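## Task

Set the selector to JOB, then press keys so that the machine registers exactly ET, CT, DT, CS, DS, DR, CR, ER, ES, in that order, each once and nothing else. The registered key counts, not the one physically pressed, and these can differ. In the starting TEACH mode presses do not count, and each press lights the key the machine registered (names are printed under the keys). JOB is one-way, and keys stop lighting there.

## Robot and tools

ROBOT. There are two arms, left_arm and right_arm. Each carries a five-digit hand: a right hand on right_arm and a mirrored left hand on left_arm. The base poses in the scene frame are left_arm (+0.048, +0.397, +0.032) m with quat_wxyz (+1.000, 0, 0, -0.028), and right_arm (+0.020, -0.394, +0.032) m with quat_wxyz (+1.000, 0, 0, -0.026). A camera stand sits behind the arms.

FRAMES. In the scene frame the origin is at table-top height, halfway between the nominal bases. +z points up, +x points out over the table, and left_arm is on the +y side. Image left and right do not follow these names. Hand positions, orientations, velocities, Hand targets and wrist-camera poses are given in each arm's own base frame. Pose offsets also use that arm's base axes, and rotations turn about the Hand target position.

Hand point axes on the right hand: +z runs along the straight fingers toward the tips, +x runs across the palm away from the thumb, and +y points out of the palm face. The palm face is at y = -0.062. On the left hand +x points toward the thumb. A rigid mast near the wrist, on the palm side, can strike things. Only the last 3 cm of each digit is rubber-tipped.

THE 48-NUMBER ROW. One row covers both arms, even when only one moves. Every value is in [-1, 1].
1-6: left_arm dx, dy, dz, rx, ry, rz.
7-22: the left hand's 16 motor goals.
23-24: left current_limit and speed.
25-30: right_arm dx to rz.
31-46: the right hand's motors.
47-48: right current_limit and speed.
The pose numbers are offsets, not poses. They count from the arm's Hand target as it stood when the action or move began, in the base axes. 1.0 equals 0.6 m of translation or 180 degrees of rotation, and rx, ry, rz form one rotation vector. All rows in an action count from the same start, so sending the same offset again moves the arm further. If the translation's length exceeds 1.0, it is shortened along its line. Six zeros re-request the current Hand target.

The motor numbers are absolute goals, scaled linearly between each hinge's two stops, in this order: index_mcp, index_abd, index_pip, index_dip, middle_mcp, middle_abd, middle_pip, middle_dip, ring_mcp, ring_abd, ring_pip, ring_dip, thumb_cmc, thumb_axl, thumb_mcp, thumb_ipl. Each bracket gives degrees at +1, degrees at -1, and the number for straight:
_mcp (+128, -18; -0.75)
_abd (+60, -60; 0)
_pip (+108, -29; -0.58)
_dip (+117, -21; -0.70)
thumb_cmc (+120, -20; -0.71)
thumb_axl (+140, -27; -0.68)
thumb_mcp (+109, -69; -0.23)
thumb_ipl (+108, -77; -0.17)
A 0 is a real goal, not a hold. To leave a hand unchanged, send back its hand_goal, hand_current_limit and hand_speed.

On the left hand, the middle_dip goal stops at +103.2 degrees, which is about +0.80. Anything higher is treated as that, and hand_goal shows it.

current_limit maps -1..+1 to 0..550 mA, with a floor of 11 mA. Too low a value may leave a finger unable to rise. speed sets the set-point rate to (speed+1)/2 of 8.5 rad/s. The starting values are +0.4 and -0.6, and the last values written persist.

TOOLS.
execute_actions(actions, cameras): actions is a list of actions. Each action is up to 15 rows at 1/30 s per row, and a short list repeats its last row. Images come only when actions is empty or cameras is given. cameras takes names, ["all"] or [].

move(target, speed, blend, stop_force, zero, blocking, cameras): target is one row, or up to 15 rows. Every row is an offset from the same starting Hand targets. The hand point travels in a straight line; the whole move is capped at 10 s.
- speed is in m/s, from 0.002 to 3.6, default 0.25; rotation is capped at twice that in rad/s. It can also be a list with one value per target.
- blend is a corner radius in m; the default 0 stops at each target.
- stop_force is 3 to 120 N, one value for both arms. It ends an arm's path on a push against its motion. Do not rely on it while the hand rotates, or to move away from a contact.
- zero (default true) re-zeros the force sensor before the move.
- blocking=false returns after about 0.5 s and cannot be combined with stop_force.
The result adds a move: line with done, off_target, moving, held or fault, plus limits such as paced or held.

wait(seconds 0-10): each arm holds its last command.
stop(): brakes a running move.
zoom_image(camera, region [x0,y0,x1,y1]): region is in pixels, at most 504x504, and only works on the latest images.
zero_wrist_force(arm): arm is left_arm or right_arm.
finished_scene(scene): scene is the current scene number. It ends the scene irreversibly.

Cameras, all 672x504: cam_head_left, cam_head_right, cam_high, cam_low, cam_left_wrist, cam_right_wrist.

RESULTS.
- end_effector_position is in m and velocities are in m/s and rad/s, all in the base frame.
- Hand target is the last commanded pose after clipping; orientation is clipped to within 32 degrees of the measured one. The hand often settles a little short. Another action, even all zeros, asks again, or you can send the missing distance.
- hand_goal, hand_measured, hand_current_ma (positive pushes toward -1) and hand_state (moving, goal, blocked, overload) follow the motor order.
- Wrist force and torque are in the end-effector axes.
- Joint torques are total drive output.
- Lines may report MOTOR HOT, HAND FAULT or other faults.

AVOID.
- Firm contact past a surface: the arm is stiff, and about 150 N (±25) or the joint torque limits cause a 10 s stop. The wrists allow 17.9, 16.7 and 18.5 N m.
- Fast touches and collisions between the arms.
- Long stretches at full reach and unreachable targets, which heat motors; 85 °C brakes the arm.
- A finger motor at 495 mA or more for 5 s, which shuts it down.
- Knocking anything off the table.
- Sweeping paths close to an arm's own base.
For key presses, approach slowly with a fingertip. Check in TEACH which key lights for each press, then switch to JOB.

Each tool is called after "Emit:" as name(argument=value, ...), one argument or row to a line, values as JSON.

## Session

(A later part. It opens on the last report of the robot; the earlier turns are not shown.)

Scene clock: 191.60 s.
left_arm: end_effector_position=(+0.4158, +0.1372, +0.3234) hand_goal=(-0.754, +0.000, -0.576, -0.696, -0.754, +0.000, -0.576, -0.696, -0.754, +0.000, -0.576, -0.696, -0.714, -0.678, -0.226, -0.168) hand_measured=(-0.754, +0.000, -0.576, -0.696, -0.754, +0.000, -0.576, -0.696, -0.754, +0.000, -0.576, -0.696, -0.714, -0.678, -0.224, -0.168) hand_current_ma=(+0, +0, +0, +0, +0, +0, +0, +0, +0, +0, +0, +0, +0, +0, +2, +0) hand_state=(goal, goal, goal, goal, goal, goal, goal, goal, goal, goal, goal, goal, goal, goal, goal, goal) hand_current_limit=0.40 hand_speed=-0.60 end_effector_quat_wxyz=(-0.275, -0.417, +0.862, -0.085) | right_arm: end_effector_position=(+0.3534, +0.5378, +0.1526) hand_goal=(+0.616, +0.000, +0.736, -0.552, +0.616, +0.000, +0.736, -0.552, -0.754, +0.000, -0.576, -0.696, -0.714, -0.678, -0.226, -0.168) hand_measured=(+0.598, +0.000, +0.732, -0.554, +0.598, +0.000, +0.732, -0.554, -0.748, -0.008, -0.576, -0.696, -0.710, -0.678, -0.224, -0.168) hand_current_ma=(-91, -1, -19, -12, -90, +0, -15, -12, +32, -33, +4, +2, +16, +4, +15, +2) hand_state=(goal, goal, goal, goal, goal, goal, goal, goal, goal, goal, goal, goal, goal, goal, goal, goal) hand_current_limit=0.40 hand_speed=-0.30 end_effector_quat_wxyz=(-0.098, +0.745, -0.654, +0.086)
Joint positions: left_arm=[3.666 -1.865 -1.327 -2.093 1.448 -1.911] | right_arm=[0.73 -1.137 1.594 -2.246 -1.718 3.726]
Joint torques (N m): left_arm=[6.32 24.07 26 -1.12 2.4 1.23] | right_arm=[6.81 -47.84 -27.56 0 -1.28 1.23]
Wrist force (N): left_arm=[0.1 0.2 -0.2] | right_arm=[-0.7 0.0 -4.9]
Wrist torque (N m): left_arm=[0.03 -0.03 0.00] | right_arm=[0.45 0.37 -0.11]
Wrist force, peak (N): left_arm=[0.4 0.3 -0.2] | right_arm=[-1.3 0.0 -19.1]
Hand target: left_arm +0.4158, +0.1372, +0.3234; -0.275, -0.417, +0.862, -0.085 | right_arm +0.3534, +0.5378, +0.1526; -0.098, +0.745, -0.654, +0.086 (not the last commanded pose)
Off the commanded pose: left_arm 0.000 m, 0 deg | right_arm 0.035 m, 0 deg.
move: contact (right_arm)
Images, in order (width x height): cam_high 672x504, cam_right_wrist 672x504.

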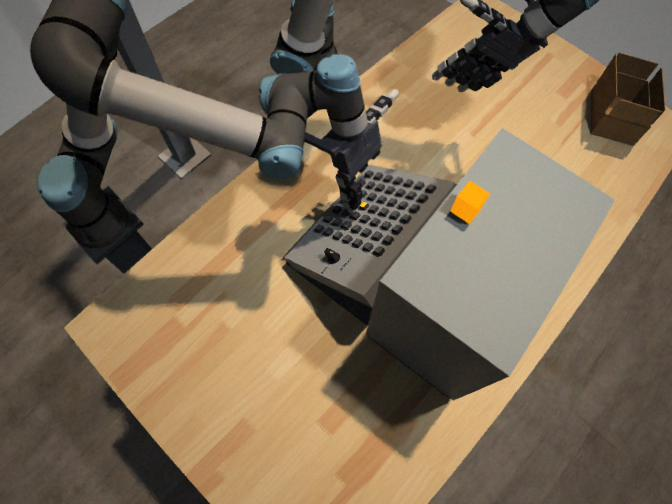

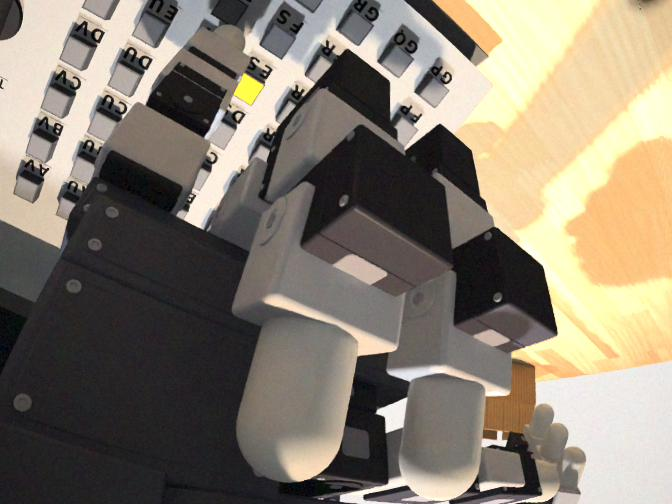

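Emit:
move(
  target=[
    [0,0,0,0,0,0,-0.754,0,-0.576,-0.696,-0.754,0,-0.576,-0.696,-0.754,0,-0.576,-0.696,-0.714,-0.678,-0.226,-0.168,0.4,-0.6,-0.00855,-0.00113,0.0322,0,0,0,0.616,0,0.737,-0.551,0.616,0,0.737,-0.551,-0.754,0,-0.576,-0.696,-0.714,-0.678,-0.226,-0.168,0.4,-0.3],
    [0,0,0,0,0,0,-0.754,0,-0.576,-0.696,-0.754,0,-0.576,-0.696,-0.754,0,-0.576,-0.696,-0.714,-0.678,-0.226,-0.168,0.4,-0.6,0.1487,0.0196,0.1333,0,0,0,0.616,0,0.737,-0.551,0.616,0,0.737,-0.551,-0.754,0,-0.576,-0.696,-0.714,-0.678,-0.226,-0.168,0.4,-0.3],
  ],
  cameras=["cam_right_wrist","cam_high"],
  blend=0.01,
)

Emit:
zoom_image(
  camera="cam_right_wrist",
  region=[50, 0, 450, 200],
)

Emit:
zoom_image(
  camera="cam_high",
  region=[270, 120, 470, 320],
)

Scene clock: 204.53 s.
left_arm: end_effector_position=(+0.4158, +0.1372, +0.3234) hand_goal=(-0.754, +0.000, -0.576, -0.696, -0.754, +0.000, -0.576, -0.696, -0.754, +0.000, -0.576, -0.696, -0.714, -0.678, -0.226, -0.168) hand_measured=(-0.754, +0.000, -0.576, -0.696, -0.754, +0.000, -0.576, -0.696, -0.754, +0.000, -0.576, -0.696, -0.714, -0.678, -0.224, -0.168) hand_current_ma=(+0, +0, +0, +0, +0, +0, +0, +0, +0, +0, +0, +0, +0, +0, +2, +0) hand_state=(goal, goal, goal, goal, goal, goal, goal, goal, goal, goal, goal, goal, goal, goal, goal, goal) hand_current_limit=0.40 hand_speed=-0.60 end_effector_quat_wxyz=(-0.275, -0.417, +0.862, -0.085) | right_arm: end_effector_position=(+0.4426, +0.5495, +0.2326) hand_goal=(+0.616, +0.000, +0.736, -0.552, +0.616, +0.000, +0.736, -0.552, -0.754, +0.000, -0.576, -0.696, -0.714, -0.678, -0.226, -0.168) hand_measured=(+0.600, +0.000, +0.732, -0.554, +0.598, +0.000, +0.734, -0.554, -0.746, -0.002, -0.574, -0.696, -0.710, -0.678, -0.224, -0.168) hand_current_ma=(-90, -1, -18, -12, -90, +0, -14, -12, +40, -12, +9, +3, +16, +4, +16, +2) hand_state=(goal, goal, goal, goal, goal, goal, goal, goal, goal, goal, goal, goal, goal, goal, goal, goal) hand_current_limit=0.40 hand_speed=-0.30 end_effector_quat_wxyz=(-0.098, +0.745, -0.654, +0.086)
Joint positions: left_arm=[3.666 -1.865 -1.327 -2.093 1.448 -1.911] | right_arm=[0.658 -1.047 1.243 -1.995 -1.702 3.654]
Joint torques (N m): left_arm=[6.31 24.53 26.59 -1.2 2.45 1.24] | right_arm=[-7.17 -39.15 -31.65 -0.15 -1.24 -1.54]
Wrist force (N): left_arm=[0.1 0.1 -0.1] | right_arm=[-0.4 -0.1 -0.4]
Wrist torque (N m): left_arm=[0.02 -0.02 0.00] | right_arm=[0.12 0.10 -0.01]
Wrist force, peak (N): left_arm=[0.2 0.5 -0.1] | right_arm=[-1.1 0.0 -5.5]
Hand target: left_arm +0.4158, +0.1372, +0.3234; -0.275, -0.417, +0.862, -0.085 | right_arm +0.4427, +0.5495, +0.2326; -0.098, +0.745, -0.654, +0.086
Off the commanded pose: left_arm 0.000 m, 0 deg | right_arm 0.000 m, 0 deg.
move: done
Images, in order (width x height): cam_high 672x504, cam_right_wrist 672x504.

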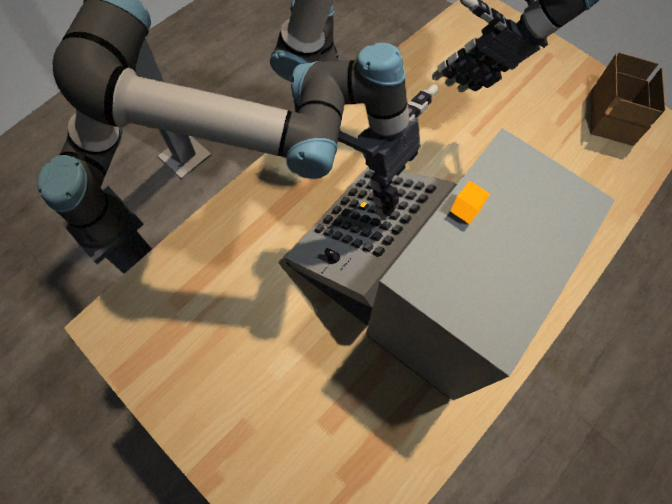

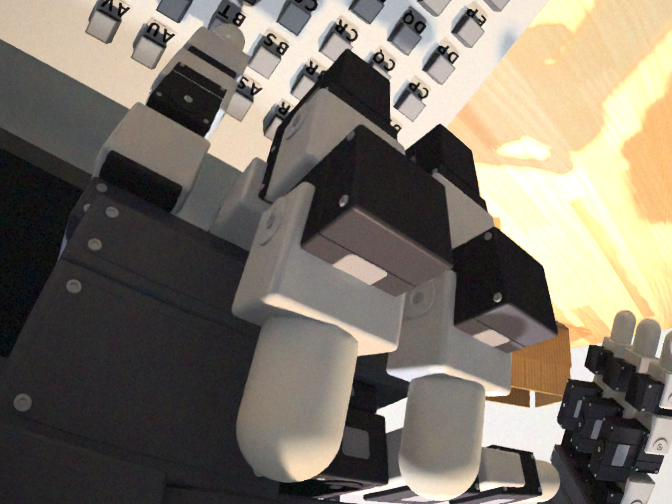

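Scaled by 1.260 from the camera's 672x504 image, which has a finer 960x720 frame.

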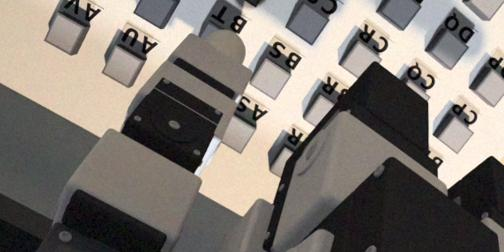

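Scaled by 2.520.

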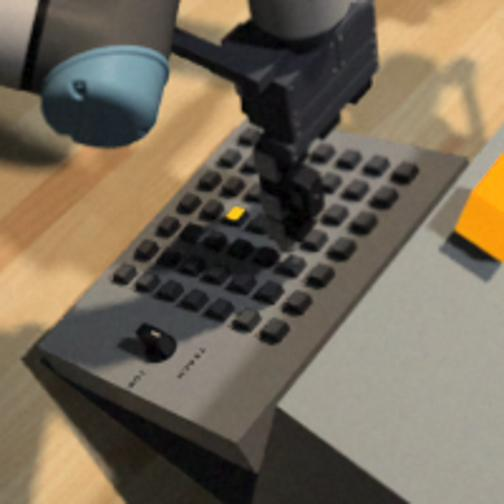

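Emit:
move(
  target=[0,0,0,0,0,0,-0.754,0,-0.576,-0.696,-0.754,0,-0.576,-0.696,-0.754,0,-0.576,-0.696,-0.714,-0.678,-0.226,-0.168,0.4,-0.6,0.03421,0.00451,-0.12879,0,0,0,0.616,0,0.737,-0.551,0.616,0,0.737,-0.551,-0.754,0,-0.576,-0.696,-0.714,-0.678,-0.226,-0.168,0.4,-0.3],
  cameras=["cam_right_wrist","cam_high"],
  stop_force=4,
  speed=0.02,
)

Emit:
zoom_image(
  camera="cam_right_wrist",
  region=[50, 0, 450, 200],
)

Emit:
zoom_image(
  camera="cam_high",
  region=[270, 120, 470, 320],
)

Scene clock: 211.40 s.
left_arm: end_effector_position=(+0.4158, +0.1372, +0.3234) hand_goal=(-0.754, +0.000, -0.576, -0.696, -0.754, +0.000, -0.576, -0.696, -0.754, +0.000, -0.576, -0.696, -0.714, -0.678, -0.226, -0.168) hand_measured=(-0.754, +0.000, -0.576, -0.696, -0.754, +0.000, -0.576, -0.696, -0.754, +0.000, -0.576, -0.696, -0.714, -0.678, -0.224, -0.168) hand_current_ma=(+0, +0, +0, +0, +0, +0, +0, +0, +0, +0, +0, +0, +0, +0, +2, +0) hand_state=(goal, goal, goal, goal, goal, goal, goal, goal, goal, goal, goal, goal, goal, goal, goal, goal) hand_current_limit=0.40 hand_speed=-0.60 end_effector_quat_wxyz=(-0.275, -0.417, +0.862, -0.085) | right_arm: end_effector_position=(+0.4461, +0.5500, +0.2198) hand_goal=(+0.616, +0.000, +0.736, -0.552, +0.616, +0.000, +0.736, -0.552, -0.754, +0.000, -0.576, -0.696, -0.714, -0.678, -0.226, -0.168) hand_measured=(+0.600, +0.000, +0.732, -0.554, +0.598, +0.000, +0.734, -0.554, -0.750, -0.002, -0.576, -0.696, -0.710, -0.678, -0.224, -0.168) hand_current_ma=(-90, -1, -18, -12, -90, +0, -14, -12, +22, -11, +3, -3, +16, +4, +16, +2) hand_state=(goal, goal, goal, goal, goal, goal, goal, goal, goal, goal, goal, goal, goal, goal, goal, goal) hand_current_limit=0.40 hand_speed=-0.30 end_effector_quat_wxyz=(-0.098, +0.745, -0.654, +0.086)
Joint positions: left_arm=[3.666 -1.865 -1.327 -2.093 1.448 -1.911] | right_arm=[0.655 -1.034 1.256 -2.021 -1.701 3.652]
Joint torques (N m): left_arm=[7.17 24.13 27.18 -1.05 2.3 1.15] | right_arm=[6.42 -52.64 -28.94 -0.02 -0.44 1.17]
Wrist force (N): left_arm=[0.1 0.1 0.1] | right_arm=[-0.6 -0.1 -5.3]
Wrist torque (N m): left_arm=[0.00 -0.01 -0.01] | right_arm=[0.50 0.45 -0.04]
Wrist force, peak (N): left_arm=[0.3 0.4 -0.1] | right_arm=[-0.5 0.2 -13.9]
Hand target: left_arm +0.4158, +0.1372, +0.3234; -0.275, -0.417, +0.862, -0.085 | right_arm +0.4461, +0.5500, +0.2198; -0.098, +0.745, -0.654, +0.086 (not the last commanded pose)
Off the commanded pose: left_arm 0.000 m, 0 deg | right_arm 0.067 m, 0 deg.
move: contact (right_arm)
Images, in order (width x height): cam_high 672x504, cam_right_wrist 672x504.

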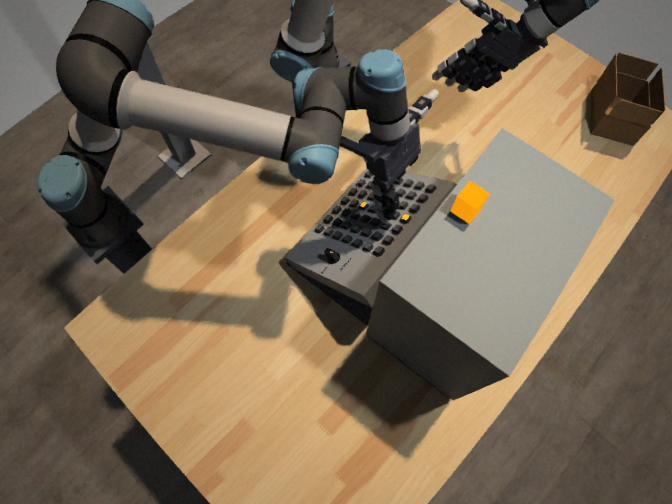

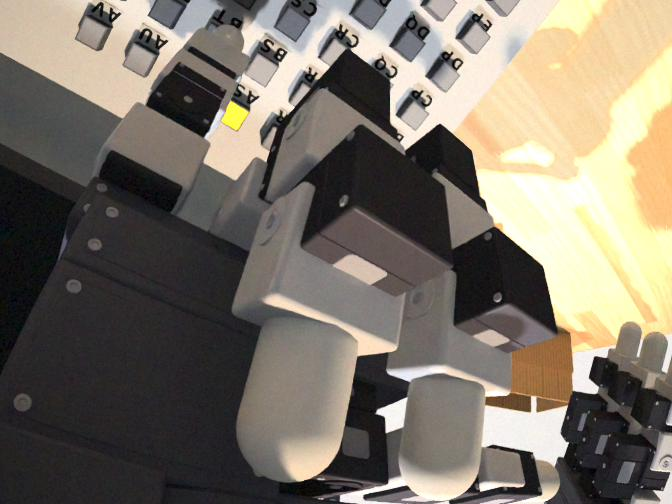

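Scaled by 1.260 from the camera's 672x504 image, which has a finer 960x720 frame.

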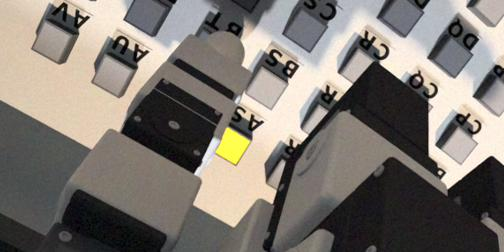

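Scaled by 2.520.

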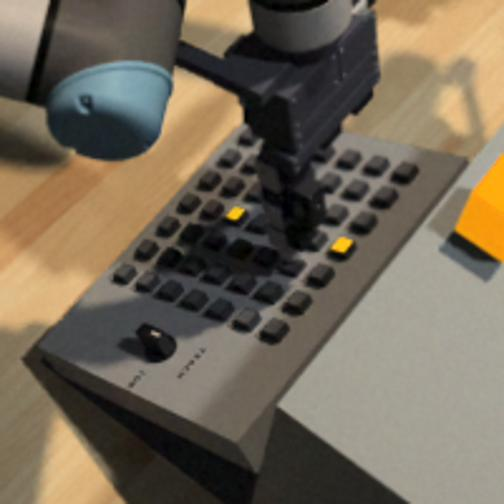

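Emit:
move(
  target=[
    [0,0,0,0,0,0,-0.754,0,-0.576,-0.696,-0.754,0,-0.576,-0.696,-0.754,0,-0.576,-0.696,-0.714,-0.678,-0.226,-0.168,0.4,-0.6,0,0,0.0833,0,0,0,0.616,0,0.737,-0.551,0.616,0,0.737,-0.551,-0.754,0,-0.576,-0.696,-0.714,-0.678,-0.226,-0.168,0.4,-0.3],
    [0,0,0,0,0,0,-0.754,0,-0.576,-0.696,-0.754,0,-0.576,-0.696,-0.754,0,-0.576,-0.696,-0.714,-0.678,-0.226,-0.168,0.4,-0.6,-0.1612,0.0265,-0.0695,0.015,-0.114,0,0.616,0,0.737,-0.551,0.616,0,0.737,-0.551,-0.754,0,-0.576,-0.696,-0.714,-0.678,-0.226,-0.168,0.4,-0.3],
  ],
  cameras=["cam_right_wrist","cam_high"],
  blend=0.01,
)

Emit:
zoom_image(
  camera="cam_right_wrist",
  region=[50, 0, 450, 200],
)

Emit:
zoom_image(
  camera="cam_high",
  region=[270, 120, 470, 320],
)

Scene clock: 240.30 s.
left_arm: end_effector_position=(+0.4158, +0.1372, +0.3234) hand_goal=(-0.754, +0.000, -0.576, -0.696, -0.754, +0.000, -0.576, -0.696, -0.754, +0.000, -0.576, -0.696, -0.714, -0.678, -0.226, -0.168) hand_measured=(-0.754, +0.000, -0.576, -0.696, -0.754, +0.000, -0.576, -0.696, -0.754, +0.000, -0.576, -0.696, -0.714, -0.678, -0.224, -0.168) hand_current_ma=(+0, +0, +0, +0, +0, +0, +0, +0, +0, +0, +0, +0, +0, +0, +2, +0) hand_state=(goal, goal, goal, goal, goal, goal, goal, goal, goal, goal, goal, goal, goal, goal, goal, goal) hand_current_limit=0.40 hand_speed=-0.60 end_effector_quat_wxyz=(-0.275, -0.417, +0.862, -0.085) | right_arm: end_effector_position=(+0.3494, +0.5659, +0.1781) hand_goal=(+0.616, +0.000, +0.736, -0.552, +0.616, +0.000, +0.736, -0.552, -0.754, +0.000, -0.576, -0.696, -0.714, -0.678, -0.226, -0.168) hand_measured=(+0.600, +0.000, +0.732, -0.554, +0.598, +0.000, +0.734, -0.554, -0.746, -0.002, -0.572, -0.696, -0.710, -0.678, -0.224, -0.168) hand_current_ma=(-85, -1, -18, -12, -90, +0, -14, -12, +42, -10, +15, +2, +18, +4, +17, +2) hand_state=(goal, goal, goal, goal, goal, goal, goal, goal, goal, goal, goal, goal, goal, goal, goal, goal) hand_current_limit=0.40 hand_speed=-0.30 end_effector_quat_wxyz=(-0.230, +0.715, -0.628, +0.202)
Joint positions: left_arm=[3.666 -1.865 -1.327 -2.093 1.448 -1.911] | right_arm=[0.856 -1.182 1.684 -2.566 -1.969 3.766]
Joint torques (N m): left_arm=[7.54 24.59 26.23 -1.25 2.36 1.11] | right_arm=[7.32 -31.27 -13.39 -5.13 -2.4 1.03]
Wrist force (N): left_arm=[0.2 0.2 0.0] | right_arm=[-0.1 -0.6 -0.7]
Wrist torque (N m): left_arm=[0.03 -0.04 0.01] | right_arm=[0.20 0.08 -0.10]
Wrist force, peak (N): left_arm=[0.3 0.4 -0.1] | right_arm=[-0.6 -0.1 -5.7]
Hand target: left_arm +0.4158, +0.1372, +0.3234; -0.275, -0.417, +0.862, -0.085 | right_arm +0.3494, +0.5659, +0.1781; -0.230, +0.715, -0.628, +0.202
Off the commanded pose: left_arm 0.000 m, 0 deg | right_arm 0.000 m, 0 deg.
move: done
Images, in order (width x height): cam_high 672x504, cam_right_wrist 672x504.

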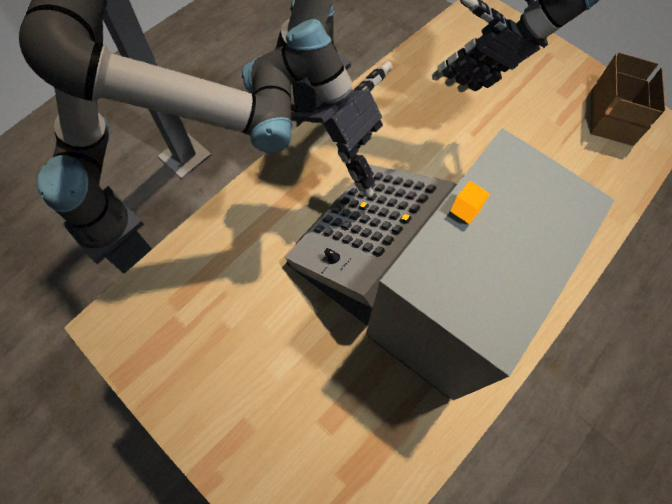

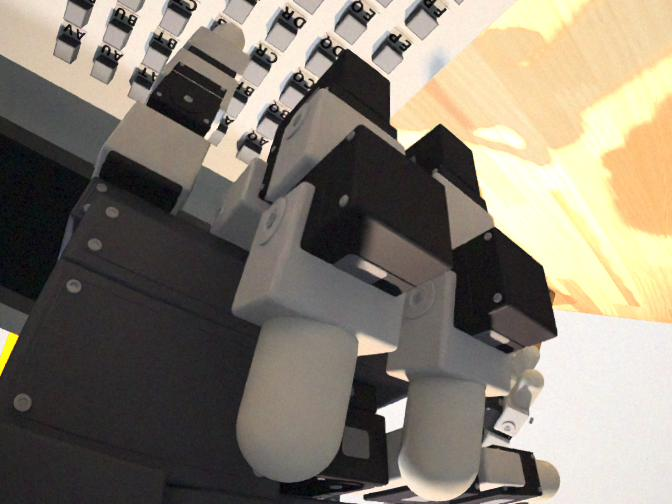

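Scaled by 1.260 from the camera's 672x504 image, which has a finer 960x720 frame.

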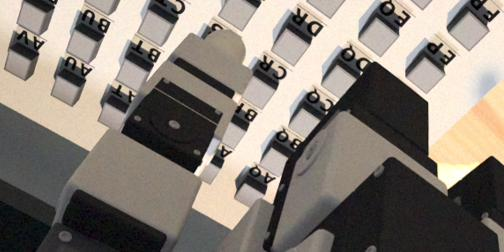

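Scaled by 2.520.

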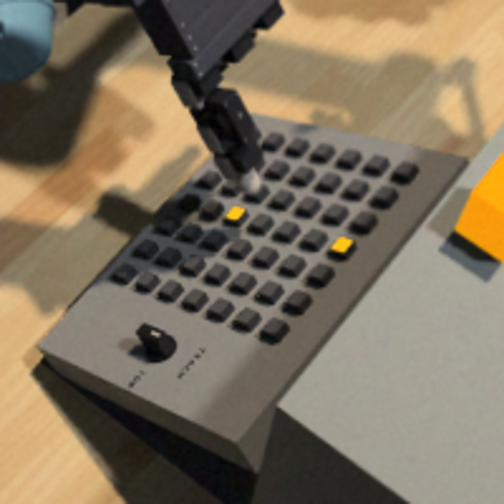

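Emit:
move(
  target=[0,0,0,0,0,0,-0.754,0,-0.576,-0.696,-0.754,0,-0.576,-0.696,-0.754,0,-0.576,-0.696,-0.714,-0.678,-0.226,-0.168,0.4,-0.6,0.05785,0.00761,-0.08121,0,0,0,0.616,0,0.737,-0.551,0.616,0,0.737,-0.551,-0.754,0,-0.576,-0.696,-0.714,-0.678,-0.226,-0.168,0.4,-0.3],
  cameras=["cam_right_wrist","cam_high"],
  stop_force=4,
  speed=0.02,
)

Emit:
zoom_image(
  camera="cam_right_wrist",
  region=[50, 0, 450, 200],
)

Emit:
zoom_image(
  camera="cam_high",
  region=[270, 120, 470, 320],
)

Scene clock: 248.67 s.
left_arm: end_effector_position=(+0.4158, +0.1372, +0.3234) hand_goal=(-0.754, +0.000, -0.576, -0.696, -0.754, +0.000, -0.576, -0.696, -0.754, +0.000, -0.576, -0.696, -0.714, -0.678, -0.226, -0.168) hand_measured=(-0.754, +0.000, -0.576, -0.696, -0.754, +0.000, -0.576, -0.696, -0.754, +0.000, -0.576, -0.696, -0.714, -0.678, -0.224, -0.168) hand_current_ma=(+0, +0, +0, +0, +0, +0, +0, +0, +0, +0, +0, +0, +0, +0, +2, +0) hand_state=(goal, goal, goal, goal, goal, goal, goal, goal, goal, goal, goal, goal, goal, goal, goal, goal) hand_current_limit=0.40 hand_speed=-0.60 end_effector_quat_wxyz=(-0.275, -0.417, +0.862, -0.085) | right_arm: end_effector_position=(+0.3703, +0.5686, +0.1486) hand_goal=(+0.616, +0.000, +0.736, -0.552, +0.616, +0.000, +0.736, -0.552, -0.754, +0.000, -0.576, -0.696, -0.714, -0.678, -0.226, -0.168) hand_measured=(+0.600, +0.000, +0.732, -0.554, +0.598, +0.000, +0.734, -0.554, -0.744, -0.002, -0.574, -0.696, -0.710, -0.678, -0.224, -0.168) hand_current_ma=(-85, -1, -18, -12, -90, +0, -14, -12, +55, -6, +11, +4, +18, +4, +17, +2) hand_state=(goal, goal, goal, goal, goal, goal, goal, goal, goal, goal, goal, goal, goal, goal, goal, goal) hand_current_limit=0.40 hand_speed=-0.30 end_effector_quat_wxyz=(-0.230, +0.715, -0.628, +0.202)
Joint positions: left_arm=[3.666 -1.865 -1.327 -2.093 1.448 -1.911] | right_arm=[0.833 -1.119 1.678 -2.631 -1.958 3.744]
Joint torques (N m): left_arm=[5.63 24.54 27.26 -1.27 2.43 1.04] | right_arm=[6.1 -48.37 -11.02 -0.15 -1.73 1.25]
Wrist force (N): left_arm=[0.1 0.1 0.1] | right_arm=[-0.2 -0.8 -4.0]
Wrist torque (N m): left_arm=[0.01 -0.02 0.00] | right_arm=[0.48 0.33 0.01]
Wrist force, peak (N): left_arm=[0.3 0.2 -0.3] | right_arm=[-0.2 -0.9 -14.5]
Hand target: left_arm +0.4158, +0.1372, +0.3234; -0.275, -0.417, +0.862, -0.085 | right_arm +0.3703, +0.5686, +0.1486; -0.230, +0.715, -0.628, +0.202 (not the last commanded pose)
Off the commanded pose: left_arm 0.000 m, 0 deg | right_arm 0.024 m, 0 deg.
move: contact (right_arm)
Images, in order (width x height): cam_high 672x504, cam_right_wrist 672x504.

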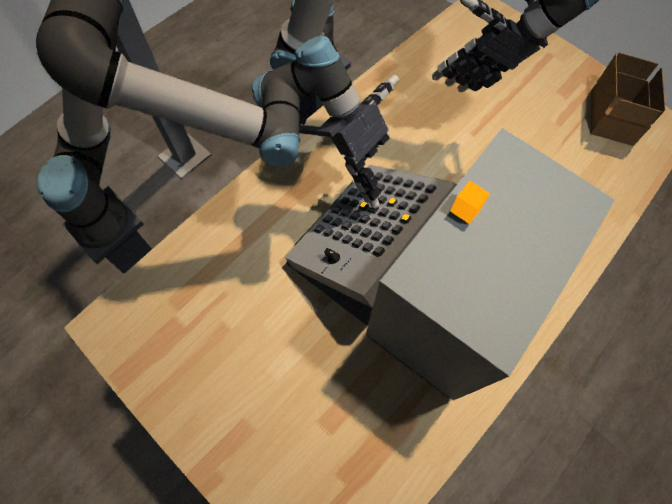

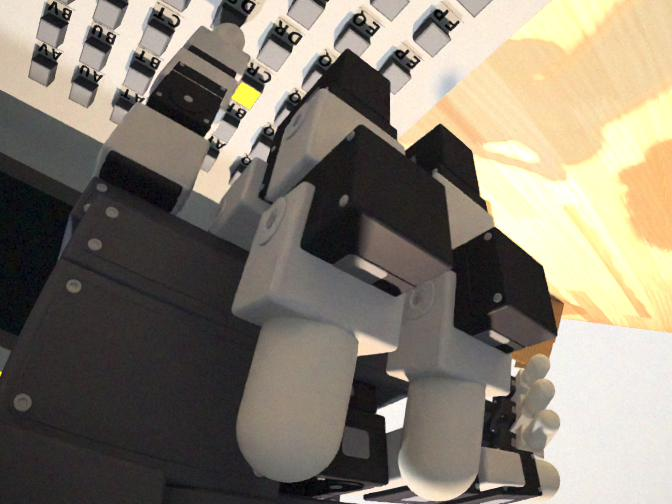

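Scaled by 1.260 from the camera's 672x504 image, which has a finer 960x720 frame.

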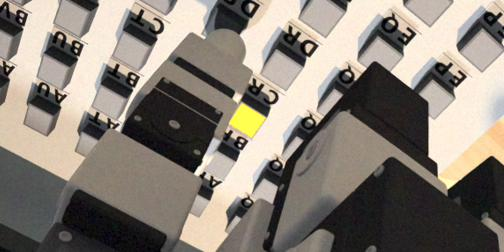

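Scaled by 2.520.

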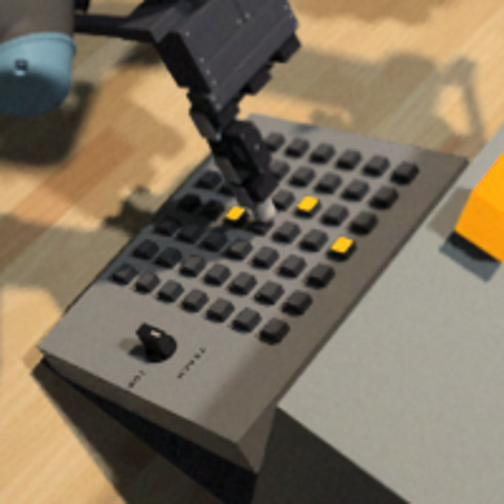

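Emit:
zoom_image(
  camera="cam_right_wrist",
  region=[180, 0, 320, 130],
)

Scaled by 3.600 from the camera's 672x504 image, which has a finer 960x720 frame.

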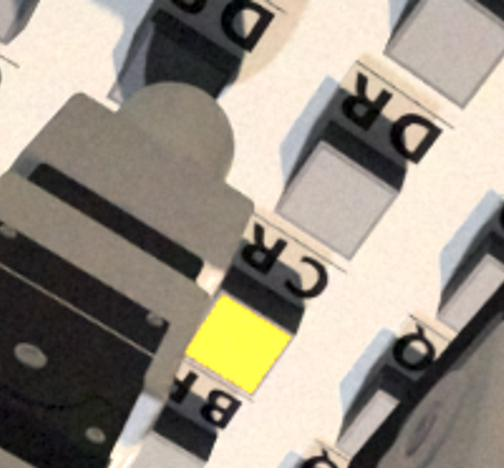

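Emit:
move(
  target=[0,0,0,0,0,0,-0.754,0,-0.576,-0.696,-0.754,0,-0.576,-0.696,-0.754,0,-0.576,-0.696,-0.714,-0.678,-0.226,-0.168,0.4,-0.6,-0.000964,-0.000127,0.001354,0,0,0,0.616,0,0.737,-0.551,0.616,0,0.737,-0.551,-0.754,0,-0.576,-0.696,-0.714,-0.678,-0.226,-0.168,0.4,-0.3],
)

Emit:
move(
  target=[0,0,0,0,0,0,-0.754,0,-0.576,-0.696,-0.754,0,-0.576,-0.696,-0.754,0,-0.576,-0.696,-0.714,-0.678,-0.226,-0.168,0.4,-0.6,-0.000964,-0.000127,0.001354,0,0,0,0.616,0,0.737,-0.551,0.616,0,0.737,-0.551,-0.754,0,-0.576,-0.696,-0.714,-0.678,-0.226,-0.168,0.4,-0.3],
)

Emit:
move(
  target=[0,0,0,0,0,0,-0.754,0,-0.576,-0.696,-0.754,0,-0.576,-0.696,-0.754,0,-0.576,-0.696,-0.714,-0.678,-0.226,-0.168,0.4,-0.6,-0.000964,-0.000127,0.001354,0,0,0,0.616,0,0.737,-0.551,0.616,0,0.737,-0.551,-0.754,0,-0.576,-0.696,-0.714,-0.678,-0.226,-0.168,0.4,-0.3],
)

Emit:
move(
  target=[0,0,0,0,0,0,-0.754,0,-0.576,-0.696,-0.754,0,-0.576,-0.696,-0.754,0,-0.576,-0.696,-0.714,-0.678,-0.226,-0.168,0.4,-0.6,-0.000964,-0.000127,0.001354,0,0,0,0.616,0,0.737,-0.551,0.616,0,0.737,-0.551,-0.754,0,-0.576,-0.696,-0.714,-0.678,-0.226,-0.168,0.4,-0.3],
)

Scene clock: 271.20 s.
left_arm: end_effector_position=(+0.4158, +0.1372, +0.3234) hand_goal=(-0.754, +0.000, -0.576, -0.696, -0.754, +0.000, -0.576, -0.696, -0.754, +0.000, -0.576, -0.696, -0.714, -0.678, -0.226, -0.168) hand_measured=(-0.754, +0.000, -0.576, -0.696, -0.754, +0.000, -0.576, -0.696, -0.754, +0.000, -0.576, -0.696, -0.714, -0.678, -0.224, -0.168) hand_current_ma=(+0, +0, +0, +0, +0, +0, +0, +0, +0, +0, +0, +0, +0, +0, +2, +0) hand_state=(goal, goal, goal, goal, goal, goal, goal, goal, goal, goal, goal, goal, goal, goal, goal, goal) hand_current_limit=0.40 hand_speed=-0.60 end_effector_quat_wxyz=(-0.275, -0.417, +0.862, -0.085) | right_arm: end_effector_position=(+0.3698, +0.5685, +0.1494) hand_goal=(+0.616, +0.000, +0.736, -0.552, +0.616, +0.000, +0.736, -0.552, -0.754, +0.000, -0.576, -0.696, -0.714, -0.678, -0.226, -0.168) hand_measured=(+0.600, +0.000, +0.732, -0.554, +0.598, +0.000, +0.734, -0.554, -0.744, -0.002, -0.574, -0.696, -0.710, -0.678, -0.224, -0.168) hand_current_ma=(-85, -1, -18, -12, -90, +0, -14, -12, +54, -6, +10, +4, +18, +4, +17, +2) hand_state=(goal, goal, goal, goal, goal, goal, goal, goal, goal, goal, goal, goal, goal, goal, goal, goal) hand_current_limit=0.40 hand_speed=-0.30 end_effector_quat_wxyz=(-0.230, +0.715, -0.628, +0.202)
Joint positions: left_arm=[3.666 -1.865 -1.327 -2.093 1.448 -1.911] | right_arm=[0.833 -1.12 1.678 -2.63 -1.958 3.745]
Joint torques (N m): left_arm=[6.49 23.54 26.22 -1.01 2.6 1.07] | right_arm=[6.35 -49.55 -10.78 -0.32 -2.15 1.26]
Wrist force (N): left_arm=[0.1 0.0 0.1] | right_arm=[-0.3 -0.8 -3.2]
Wrist torque (N m): left_arm=[0.00 -0.01 -0.01] | right_arm=[0.41 0.28 0.00]
Wrist force, peak (N): left_arm=[0.3 0.4 0.0] | right_arm=[-0.3 -1.0 -4.5]
Hand target: left_arm +0.4158, +0.1372, +0.3234; -0.275, -0.417, +0.862, -0.085 | right_arm +0.3697, +0.5685, +0.1494; -0.230, +0.715, -0.628, +0.202
Off the commanded pose: left_arm 0.000 m, 0 deg | right_arm 0.000 m, 0 deg.
move: done

Scene clock: 271.90 s.
left_arm: end_effector_position=(+0.4158, +0.1372, +0.3234) hand_goal=(-0.754, +0.000, -0.576, -0.696, -0.754, +0.000, -0.576, -0.696, -0.754, +0.000, -0.576, -0.696, -0.714, -0.678, -0.226, -0.168) hand_measured=(-0.754, +0.000, -0.576, -0.696, -0.754, +0.000, -0.576, -0.696, -0.754, +0.000, -0.576, -0.696, -0.714, -0.678, -0.224, -0.168) hand_current_ma=(+0, +0, +0, +0, +0, +0, +0, +0, +0, +0, +0, +0, +0, +0, +2, +0) hand_state=(goal, goal, goal, goal, goal, goal, goal, goal, goal, goal, goal, goal, goal, goal, goal, goal) hand_current_limit=0.40 hand_speed=-0.60 end_effector_quat_wxyz=(-0.275, -0.417, +0.862, -0.085) | right_arm: end_effector_position=(+0.3692, +0.5685, +0.1502) hand_goal=(+0.616, +0.000, +0.736, -0.552, +0.616, +0.000, +0.736, -0.552, -0.754, +0.000, -0.576, -0.696, -0.714, -0.678, -0.226, -0.168) hand_measured=(+0.600, +0.000, +0.732, -0.554, +0.598, +0.000, +0.734, -0.554, -0.744, -0.002, -0.574, -0.696, -0.710, -0.678, -0.224, -0.168) hand_current_ma=(-85, -1, -18, -12, -90, +0, -14, -12, +53, -6, +10, +4, +18, +4, +17, +2) hand_state=(goal, goal, goal, goal, goal, goal, goal, goal, goal, goal, goal, goal, goal, goal, goal, goal) hand_current_limit=0.40 hand_speed=-0.30 end_effector_quat_wxyz=(-0.230, +0.715, -0.628, +0.202)
Joint positions: left_arm=[3.666 -1.865 -1.327 -2.093 1.448 -1.911] | right_arm=[0.834 -1.122 1.678 -2.628 -1.958 3.745]
Joint torques (N m): left_arm=[5.96 22.99 27.58 -1.18 2.38 0.76] | right_arm=[6.46 -49.23 -11.48 -0.36 -2.24 1.13]
Wrist force (N): left_arm=[0.1 0.1 -0.1] | right_arm=[-0.4 -0.7 -2.5]
Wrist torque (N m): left_arm=[0.03 -0.02 0.00] | right_arm=[0.37 0.24 0.00]
Wrist force, peak (N): left_arm=[0.3 0.2 -0.4] | right_arm=[-0.2 -0.9 -3.2]
Hand target: left_arm +0.4158, +0.1372, +0.3234; -0.275, -0.417, +0.862, -0.085 | right_arm +0.3692, +0.5685, +0.1503; -0.230, +0.715, -0.628, +0.202
Off the commanded pose: left_arm 0.000 m, 0 deg | right_arm 0.000 m, 0 deg.
move: done

Scene clock: 272.60 s.
left_arm: end_effector_position=(+0.4158, +0.1372, +0.3234) hand_goal=(-0.754, +0.000, -0.576, -0.696, -0.754, +0.000, -0.576, -0.696, -0.754, +0.000, -0.576, -0.696, -0.714, -0.678, -0.226, -0.168) hand_measured=(-0.754, +0.000, -0.576, -0.696, -0.754, +0.000, -0.576, -0.696, -0.754, +0.000, -0.576, -0.696, -0.714, -0.678, -0.224, -0.168) hand_current_ma=(+0, +0, +0, +0, +0, +0, +0, +0, +0, +0, +0, +0, +0, +0, +2, +0) hand_state=(goal, goal, goal, goal, goal, goal, goal, goal, goal, goal, goal, goal, goal, goal, goal, goal) hand_current_limit=0.40 hand_speed=-0.60 end_effector_quat_wxyz=(-0.275, -0.417, +0.862, -0.085) | right_arm: end_effector_position=(+0.3686, +0.5684, +0.1511) hand_goal=(+0.616, +0.000, +0.736, -0.552, +0.616, +0.000, +0.736, -0.552, -0.754, +0.000, -0.576, -0.696, -0.714, -0.678, -0.226, -0.168) hand_measured=(+0.600, +0.000, +0.732, -0.554, +0.598, +0.000, +0.734, -0.554, -0.744, -0.002, -0.574, -0.696, -0.710, -0.678, -0.224, -0.168) hand_current_ma=(-85, -1, -18, -12, -90, +0, -14, -12, +52, -6, +10, +4, +18, +4, +17, +2) hand_state=(goal, goal, goal, goal, goal, goal, goal, goal, goal, goal, goal, goal, goal, goal, goal, goal) hand_current_limit=0.40 hand_speed=-0.30 end_effector_quat_wxyz=(-0.230, +0.715, -0.628, +0.202)
Joint positions: left_arm=[3.666 -1.865 -1.327 -2.093 1.448 -1.911] | right_arm=[0.835 -1.124 1.679 -2.626 -1.959 3.746]
Joint torques (N m): left_arm=[5.99 23.62 26.04 -1.02 2.4 1.02] | right_arm=[6.66 -49.18 -11.7 -0.22 -2.23 1.21]
Wrist force (N): left_arm=[0.1 0.2 -0.2] | right_arm=[-0.3 -1.0 -2.2]
Wrist torque (N m): left_arm=[0.04 -0.02 -0.01] | right_arm=[0.32 0.19 0.01]
Wrist force, peak (N): left_arm=[0.4 0.3 -0.1] | right_arm=[-0.3 -0.9 -2.9]
Hand target: left_arm +0.4158, +0.1372, +0.3234; -0.275, -0.417, +0.862, -0.085 | right_arm +0.3686, +0.5684, +0.1511; -0.230, +0.715, -0.628, +0.202
Off the commanded pose: left_arm 0.000 m, 0 deg | right_arm 0.000 m, 0 deg.
move: done

Scene clock: 273.30 s.
left_arm: end_effector_position=(+0.4158, +0.1372, +0.3234) hand_goal=(-0.754, +0.000, -0.576, -0.696, -0.754, +0.000, -0.576, -0.696, -0.754, +0.000, -0.576, -0.696, -0.714, -0.678, -0.226, -0.168) hand_measured=(-0.754, +0.000, -0.576, -0.696, -0.754, +0.000, -0.576, -0.696, -0.754, +0.000, -0.576, -0.696, -0.714, -0.678, -0.224, -0.168) hand_current_ma=(+0, +0, +0, +0, +0, +0, +0, +0, +0, +0, +0, +0, +0, +0, +2, +0) hand_state=(goal, goal, goal, goal, goal, goal, goal, goal, goal, goal, goal, goal, goal, goal, goal, goal) hand_current_limit=0.40 hand_speed=-0.60 end_effector_quat_wxyz=(-0.275, -0.417, +0.862, -0.085) | right_arm: end_effector_position=(+0.3680, +0.5683, +0.1519) hand_goal=(+0.616, +0.000, +0.736, -0.552, +0.616, +0.000, +0.736, -0.552, -0.754, +0.000, -0.576, -0.696, -0.714, -0.678, -0.226, -0.168) hand_measured=(+0.600, +0.000, +0.732, -0.554, +0.598, +0.000, +0.734, -0.554, -0.744, -0.002, -0.574, -0.696, -0.710, -0.678, -0.224, -0.168) hand_current_ma=(-85, -1, -18, -12, -90, +0, -14, -12, +52, -6, +9, +4, +18, +4, +17, +2) hand_state=(goal, goal, goal, goal, goal, goal, goal, goal, goal, goal, goal, goal, goal, goal, goal, goal) hand_current_limit=0.40 hand_speed=-0.30 end_effector_quat_wxyz=(-0.230, +0.715, -0.628, +0.202)
Joint positions: left_arm=[3.666 -1.865 -1.327 -2.093 1.448 -1.911] | right_arm=[0.835 -1.126 1.679 -2.625 -1.959 3.746]
Joint torques (N m): left_arm=[5.49 22.98 27.52 -0.91 2.33 1.01] | right_arm=[7.16 -51.15 -11.99 -0.47 -2.2 1.23]
Wrist force (N): left_arm=[0.1 0.0 -0.1] | right_arm=[-0.3 -0.6 -0.6]
Wrist torque (N m): left_arm=[0.00 -0.02 0.00] | right_arm=[0.20 0.11 0.02]
Wrist force, peak (N): left_arm=[0.2 0.3 -0.1] | right_arm=[-0.4 -1.1 -2.3]
Hand target: left_arm +0.4158, +0.1372, +0.3234; -0.275, -0.417, +0.862, -0.085 | right_arm +0.3680, +0.5683, +0.1519; -0.230, +0.715, -0.628, +0.202
Off the commanded pose: left_arm 0.000 m, 0 deg | right_arm 0.000 m, 0 deg.
move: done

Emit:
move(
  target=[
    [0,0,0,0,0,0,-0.754,0,-0.576,-0.696,-0.754,0,-0.576,-0.696,-0.754,0,-0.576,-0.696,-0.714,-0.678,-0.226,-0.168,0.4,-0.6,-0.0107,-0.0013,0.0148,0,0,0,0.616,0,0.737,-0.551,0.616,0,0.737,-0.551,-0.754,0,-0.576,-0.696,-0.714,-0.678,-0.226,-0.168,0.4,-0.3],
    [0,0,0,0,0,0,-0.754,0,-0.576,-0.696,-0.754,0,-0.576,-0.696,-0.754,0,-0.576,-0.696,-0.714,-0.678,-0.226,-0.168,0.4,-0.6,-0.0488,-0.0660,-0.0192,0,0,0,0.616,0,0.737,-0.551,0.616,0,0.737,-0.551,-0.754,0,-0.576,-0.696,-0.714,-0.678,-0.226,-0.168,0.4,-0.3],
    [0,0,0,0,0,0,-0.754,0,-0.576,-0.696,-0.754,0,-0.576,-0.696,-0.754,0,-0.576,-0.696,-0.714,-0.678,-0.226,-0.168,0.4,-0.6,-0.0338,-0.0642,-0.0402,0,0,0,0.616,0,0.737,-0.551,0.616,0,0.737,-0.551,-0.754,0,-0.576,-0.696,-0.714,-0.678,-0.226,-0.168,0.4,-0.3],
  ],
  speed=[0.1,0.1,0.04],
  blend=[0.005,0.003,0],
  cameras=["cam_right_wrist","cam_high"],
)

Emit:
zoom_image(
  camera="cam_right_wrist",
  region=[140, 0, 360, 180],
)

Emit:
zoom_image(
  camera="cam_high",
  region=[270, 120, 470, 320],
)

Scene clock: 290.07 s.
left_arm: end_effector_position=(+0.4158, +0.1372, +0.3234) hand_goal=(-0.754, +0.000, -0.576, -0.696, -0.754, +0.000, -0.576, -0.696, -0.754, +0.000, -0.576, -0.696, -0.714, -0.678, -0.226, -0.168) hand_measured=(-0.754, +0.000, -0.576, -0.696, -0.754, +0.000, -0.576, -0.696, -0.754, +0.000, -0.576, -0.696, -0.714, -0.678, -0.224, -0.168) hand_current_ma=(+0, +0, +0, +0, +0, +0, +0, +0, +0, +0, +0, +0, +0, +0, +2, +0) hand_state=(goal, goal, goal, goal, goal, goal, goal, goal, goal, goal, goal, goal, goal, goal, goal, goal) hand_current_limit=0.40 hand_speed=-0.60 end_effector_quat_wxyz=(-0.275, -0.417, +0.862, -0.085) | right_arm: end_effector_position=(+0.3477, +0.5298, +0.1279) hand_goal=(+0.616, +0.000, +0.736, -0.552, +0.616, +0.000, +0.736, -0.552, -0.754, +0.000, -0.576, -0.696, -0.714, -0.678, -0.226, -0.168) hand_measured=(+0.600, +0.000, +0.732, -0.554, +0.598, +0.000, +0.734, -0.554, -0.734, -0.036, -0.566, -0.686, -0.710, -0.678, -0.224, -0.168) hand_current_ma=(-85, -1, -18, -12, -90, +0, -14, -12, +110, -157, +51, +52, +18, +4, +17, +2) hand_state=(goal, goal, goal, goal, goal, goal, goal, goal, blocked, blocked, goal, goal, goal, goal, goal, goal) hand_current_limit=0.40 hand_speed=-0.30 end_effector_quat_wxyz=(-0.230, +0.715, -0.628, +0.202)
Joint positions: left_arm=[3.666 -1.865 -1.327 -2.093 1.448 -1.911] | right_arm=[0.816 -1.179 1.838 -2.737 -1.95 3.728]
Joint torques (N m): left_arm=[6.3 24.63 26.91 -0.95 2.46 1.04] | right_arm=[-17.16 -7.35 -17.91 -1.77 2.07 -1.39]
Wrist force (N): left_arm=[0.1 0.2 0.0] | right_arm=[-0.6 -2.7 -40.2]
Wrist torque (N m): left_arm=[0.02 -0.02 0.00] | right_arm=[3.10 2.62 -0.08]
Wrist force, peak (N): left_arm=[0.4 0.4 -0.2] | right_arm=[-0.6 -2.7 -40.2]
Hand target: left_arm +0.4158, +0.1372, +0.3234; -0.275, -0.417, +0.862, -0.085 | right_arm +0.3477, +0.5298, +0.1278; -0.230, +0.715, -0.628, +0.202
Off the commanded pose: left_arm 0.000 m, 0 deg | right_arm 0.000 m, 0 deg.
move: done
Images, in order (width x height): cam_high 672x504, cam_right_wrist 672x504.

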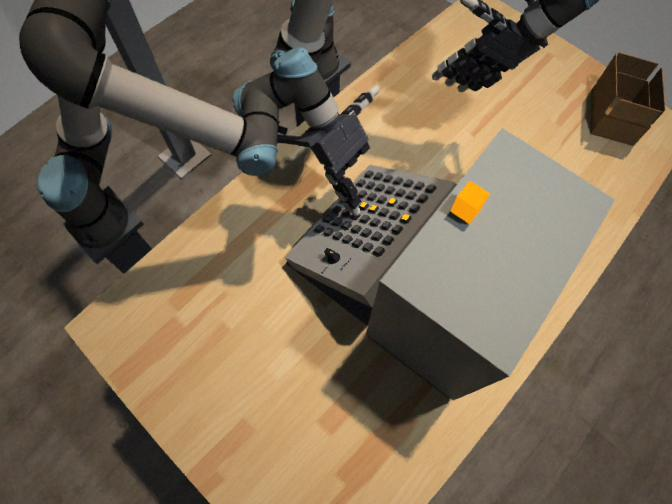

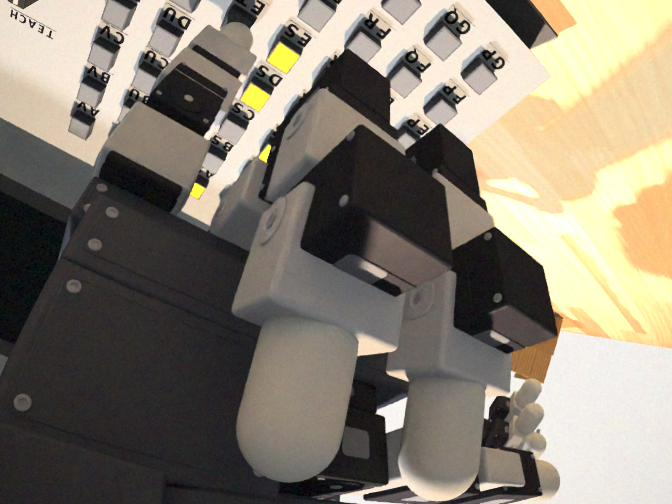

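Scaled by 2.291 from the camera's 672x504 image, which has a finer 960x720 frame.

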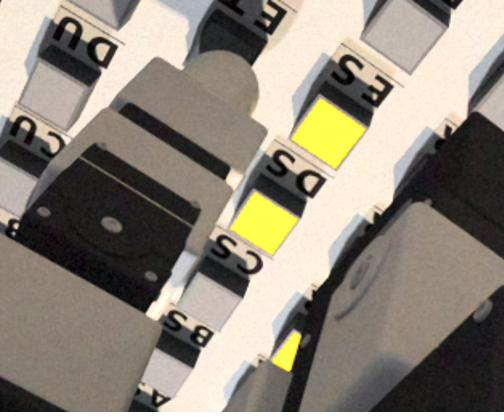

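Scaled by 2.520.

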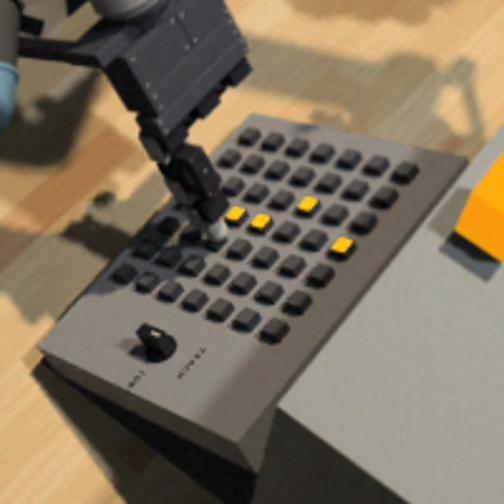

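Emit:
move(
  target=[0,0,0,0,0,0,-0.754,0,-0.576,-0.696,-0.754,0,-0.576,-0.696,-0.754,0,-0.576,-0.696,-0.714,-0.678,-0.226,-0.168,0.4,-0.6,-0.000964,-0.000127,0.001354,0,0,0,0.616,0,0.737,-0.551,0.616,0,0.737,-0.551,-0.754,0,-0.576,-0.696,-0.714,-0.678,-0.226,-0.168,0.4,-0.3],
)

Emit:
move(
  target=[0,0,0,0,0,0,-0.754,0,-0.576,-0.696,-0.754,0,-0.576,-0.696,-0.754,0,-0.576,-0.696,-0.714,-0.678,-0.226,-0.168,0.4,-0.6,-0.000964,-0.000127,0.001354,0,0,0,0.616,0,0.737,-0.551,0.616,0,0.737,-0.551,-0.754,0,-0.576,-0.696,-0.714,-0.678,-0.226,-0.168,0.4,-0.3],
)

Emit:
move(
  target=[0,0,0,0,0,0,-0.754,0,-0.576,-0.696,-0.754,0,-0.576,-0.696,-0.754,0,-0.576,-0.696,-0.714,-0.678,-0.226,-0.168,0.4,-0.6,-0.000964,-0.000127,0.001354,0,0,0,0.616,0,0.737,-0.551,0.616,0,0.737,-0.551,-0.754,0,-0.576,-0.696,-0.714,-0.678,-0.226,-0.168,0.4,-0.3],
)

Scene clock: 298.10 s.
left_arm: end_effector_position=(+0.4158, +0.1372, +0.3234) hand_goal=(-0.754, +0.000, -0.576, -0.696, -0.754, +0.000, -0.576, -0.696, -0.754, +0.000, -0.576, -0.696, -0.714, -0.678, -0.226, -0.168) hand_measured=(-0.754, +0.000, -0.576, -0.696, -0.754, +0.000, -0.576, -0.696, -0.754, +0.000, -0.576, -0.696, -0.714, -0.678, -0.224, -0.168) hand_current_ma=(+0, +0, +0, +0, +0, +0, +0, +0, +0, +0, +0, +0, +0, +0, +2, +0) hand_state=(goal, goal, goal, goal, goal, goal, goal, goal, goal, goal, goal, goal, goal, goal, goal, goal) hand_current_limit=0.40 hand_speed=-0.60 end_effector_quat_wxyz=(-0.275, -0.417, +0.862, -0.085) | right_arm: end_effector_position=(+0.3472, +0.5297, +0.1285) hand_goal=(+0.616, +0.000, +0.736, -0.552, +0.616, +0.000, +0.736, -0.552, -0.754, +0.000, -0.576, -0.696, -0.714, -0.678, -0.226, -0.168) hand_measured=(+0.600, +0.000, +0.732, -0.554, +0.598, +0.000, +0.734, -0.554, -0.734, -0.036, -0.566, -0.686, -0.710, -0.678, -0.224, -0.168) hand_current_ma=(-85, -1, -18, -12, -90, +0, -14, -12, +108, -161, +51, +53, +18, +4, +17, +2) hand_state=(goal, goal, goal, goal, goal, goal, goal, goal, blocked, blocked, goal, goal, goal, goal, goal, goal) hand_current_limit=0.40 hand_speed=-0.30 end_effector_quat_wxyz=(-0.230, +0.715, -0.628, +0.202)
Joint positions: left_arm=[3.666 -1.865 -1.327 -2.093 1.448 -1.911] | right_arm=[0.817 -1.181 1.838 -2.735 -1.95 3.729]
Joint torques (N m): left_arm=[5.88 23.57 26.06 -1.09 2.33 0.89] | right_arm=[0.59 -33.79 -4.51 0.85 -1.45 1.27]
Wrist force (N): left_arm=[0.1 0.1 0.1] | right_arm=[-1.1 -2.0 -24.1]
Wrist torque (N m): left_arm=[0.01 -0.01 -0.01] | right_arm=[1.96 1.51 -0.09]
Wrist force, peak (N): left_arm=[0.2 0.5 -0.2] | right_arm=[-0.4 -3.0 -42.5]
Hand target: left_arm +0.4158, +0.1372, +0.3234; -0.275, -0.417, +0.862, -0.085 | right_arm +0.3472, +0.5297, +0.1286; -0.230, +0.715, -0.628, +0.202
Off the commanded pose: left_arm 0.000 m, 0 deg | right_arm 0.000 m, 0 deg.
move: done

Scene clock: 298.90 s.
left_arm: end_effector_position=(+0.4158, +0.1372, +0.3234) hand_goal=(-0.754, +0.000, -0.576, -0.696, -0.754, +0.000, -0.576, -0.696, -0.754, +0.000, -0.576, -0.696, -0.714, -0.678, -0.226, -0.168) hand_measured=(-0.754, +0.000, -0.576, -0.696, -0.754, +0.000, -0.576, -0.696, -0.754, +0.000, -0.576, -0.696, -0.714, -0.678, -0.224, -0.168) hand_current_ma=(+0, +0, +0, +0, +0, +0, +0, +0, +0, +0, +0, +0, +0, +0, +2, +0) hand_state=(goal, goal, goal, goal, goal, goal, goal, goal, goal, goal, goal, goal, goal, goal, goal, goal) hand_current_limit=0.40 hand_speed=-0.60 end_effector_quat_wxyz=(-0.275, -0.417, +0.862, -0.085) | right_arm: end_effector_position=(+0.3466, +0.5296, +0.1294) hand_goal=(+0.616, +0.000, +0.736, -0.552, +0.616, +0.000, +0.736, -0.552, -0.754, +0.000, -0.576, -0.696, -0.714, -0.678, -0.226, -0.168) hand_measured=(+0.600, +0.000, +0.732, -0.554, +0.598, +0.000, +0.734, -0.554, -0.736, -0.030, -0.570, -0.690, -0.710, -0.678, -0.224, -0.168) hand_current_ma=(-85, -1, -18, -12, -90, +0, -14, -12, +96, -128, +34, +33, +18, +4, +17, +2) hand_state=(goal, goal, goal, goal, goal, goal, goal, goal, goal, blocked, goal, goal, goal, goal, goal, goal) hand_current_limit=0.40 hand_speed=-0.30 end_effector_quat_wxyz=(-0.230, +0.715, -0.628, +0.202)
Joint positions: left_arm=[3.666 -1.865 -1.327 -2.093 1.448 -1.911] | right_arm=[0.817 -1.183 1.838 -2.733 -1.95 3.729]
Joint torques (N m): left_arm=[5.64 23.88 26.88 -1.24 2.34 1.01] | right_arm=[4.51 -42.02 -9.06 0.09 -1.41 1.25]
Wrist force (N): left_arm=[0.0 0.3 -0.1] | right_arm=[-0.4 -1.1 -9.2]
Wrist torque (N m): left_arm=[0.05 0.00 -0.02] | right_arm=[0.83 0.59 0.02]
Wrist force, peak (N): left_arm=[0.3 0.3 0.0] | right_arm=[-1.0 -2.1 -23.9]
Hand target: left_arm +0.4158, +0.1372, +0.3234; -0.275, -0.417, +0.862, -0.085 | right_arm +0.3466, +0.5296, +0.1294; -0.230, +0.715, -0.628, +0.202
Off the commanded pose: left_arm 0.000 m, 0 deg | right_arm 0.000 m, 0 deg.
move: done

Scene clock: 299.60 s.
left_arm: end_effector_position=(+0.4158, +0.1372, +0.3234) hand_goal=(-0.754, +0.000, -0.576, -0.696, -0.754, +0.000, -0.576, -0.696, -0.754, +0.000, -0.576, -0.696, -0.714, -0.678, -0.226, -0.168) hand_measured=(-0.754, +0.000, -0.576, -0.696, -0.754, +0.000, -0.576, -0.696, -0.754, +0.000, -0.576, -0.696, -0.714, -0.678, -0.224, -0.168) hand_current_ma=(+0, +0, +0, +0, +0, +0, +0, +0, +0, +0, +0, +0, +0, +0, +2, +0) hand_state=(goal, goal, goal, goal, goal, goal, goal, goal, goal, goal, goal, goal, goal, goal, goal, goal) hand_current_limit=0.40 hand_speed=-0.60 end_effector_quat_wxyz=(-0.275, -0.417, +0.862, -0.085) | right_arm: end_effector_position=(+0.3460, +0.5296, +0.1302) hand_goal=(+0.616, +0.000, +0.736, -0.552, +0.616, +0.000, +0.736, -0.552, -0.754, +0.000, -0.576, -0.696, -0.714, -0.678, -0.226, -0.168) hand_measured=(+0.600, +0.000, +0.732, -0.554, +0.598, +0.000, +0.734, -0.554, -0.744, -0.002, -0.574, -0.694, -0.710, -0.678, -0.224, -0.168) hand_current_ma=(-85, -1, -18, -12, -90, +0, -14, -12, +55, -11, +11, +12, +18, +4, +17, +2) hand_state=(goal, goal, goal, goal, goal, goal, goal, goal, goal, goal, goal, goal, goal, goal, goal, goal) hand_current_limit=0.40 hand_speed=-0.30 end_effector_quat_wxyz=(-0.230, +0.715, -0.628, +0.202)
Joint positions: left_arm=[3.666 -1.865 -1.327 -2.093 1.448 -1.911] | right_arm=[0.818 -1.185 1.839 -2.731 -1.951 3.73]
Joint torques (N m): left_arm=[5.31 22.86 26.73 -1.17 2.48 1.06] | right_arm=[6.18 -45.38 -10.59 -0.28 -1.57 1.19]
Wrist force (N): left_arm=[0.0 0.1 -0.1] | right_arm=[0.2 -0.8 -3.4]
Wrist torque (N m): left_arm=[0.02 -0.01 -0.01] | right_arm=[0.41 0.27 0.07]
Wrist force, peak (N): left_arm=[0.3 0.2 -0.3] | right_arm=[-0.3 -0.9 -8.9]
Hand target: left_arm +0.4158, +0.1372, +0.3234; -0.275, -0.417, +0.862, -0.085 | right_arm +0.3460, +0.5296, +0.1302; -0.230, +0.715, -0.628, +0.202
Off the commanded pose: left_arm 0.000 m, 0 deg | right_arm 0.000 m, 0 deg.
move: done


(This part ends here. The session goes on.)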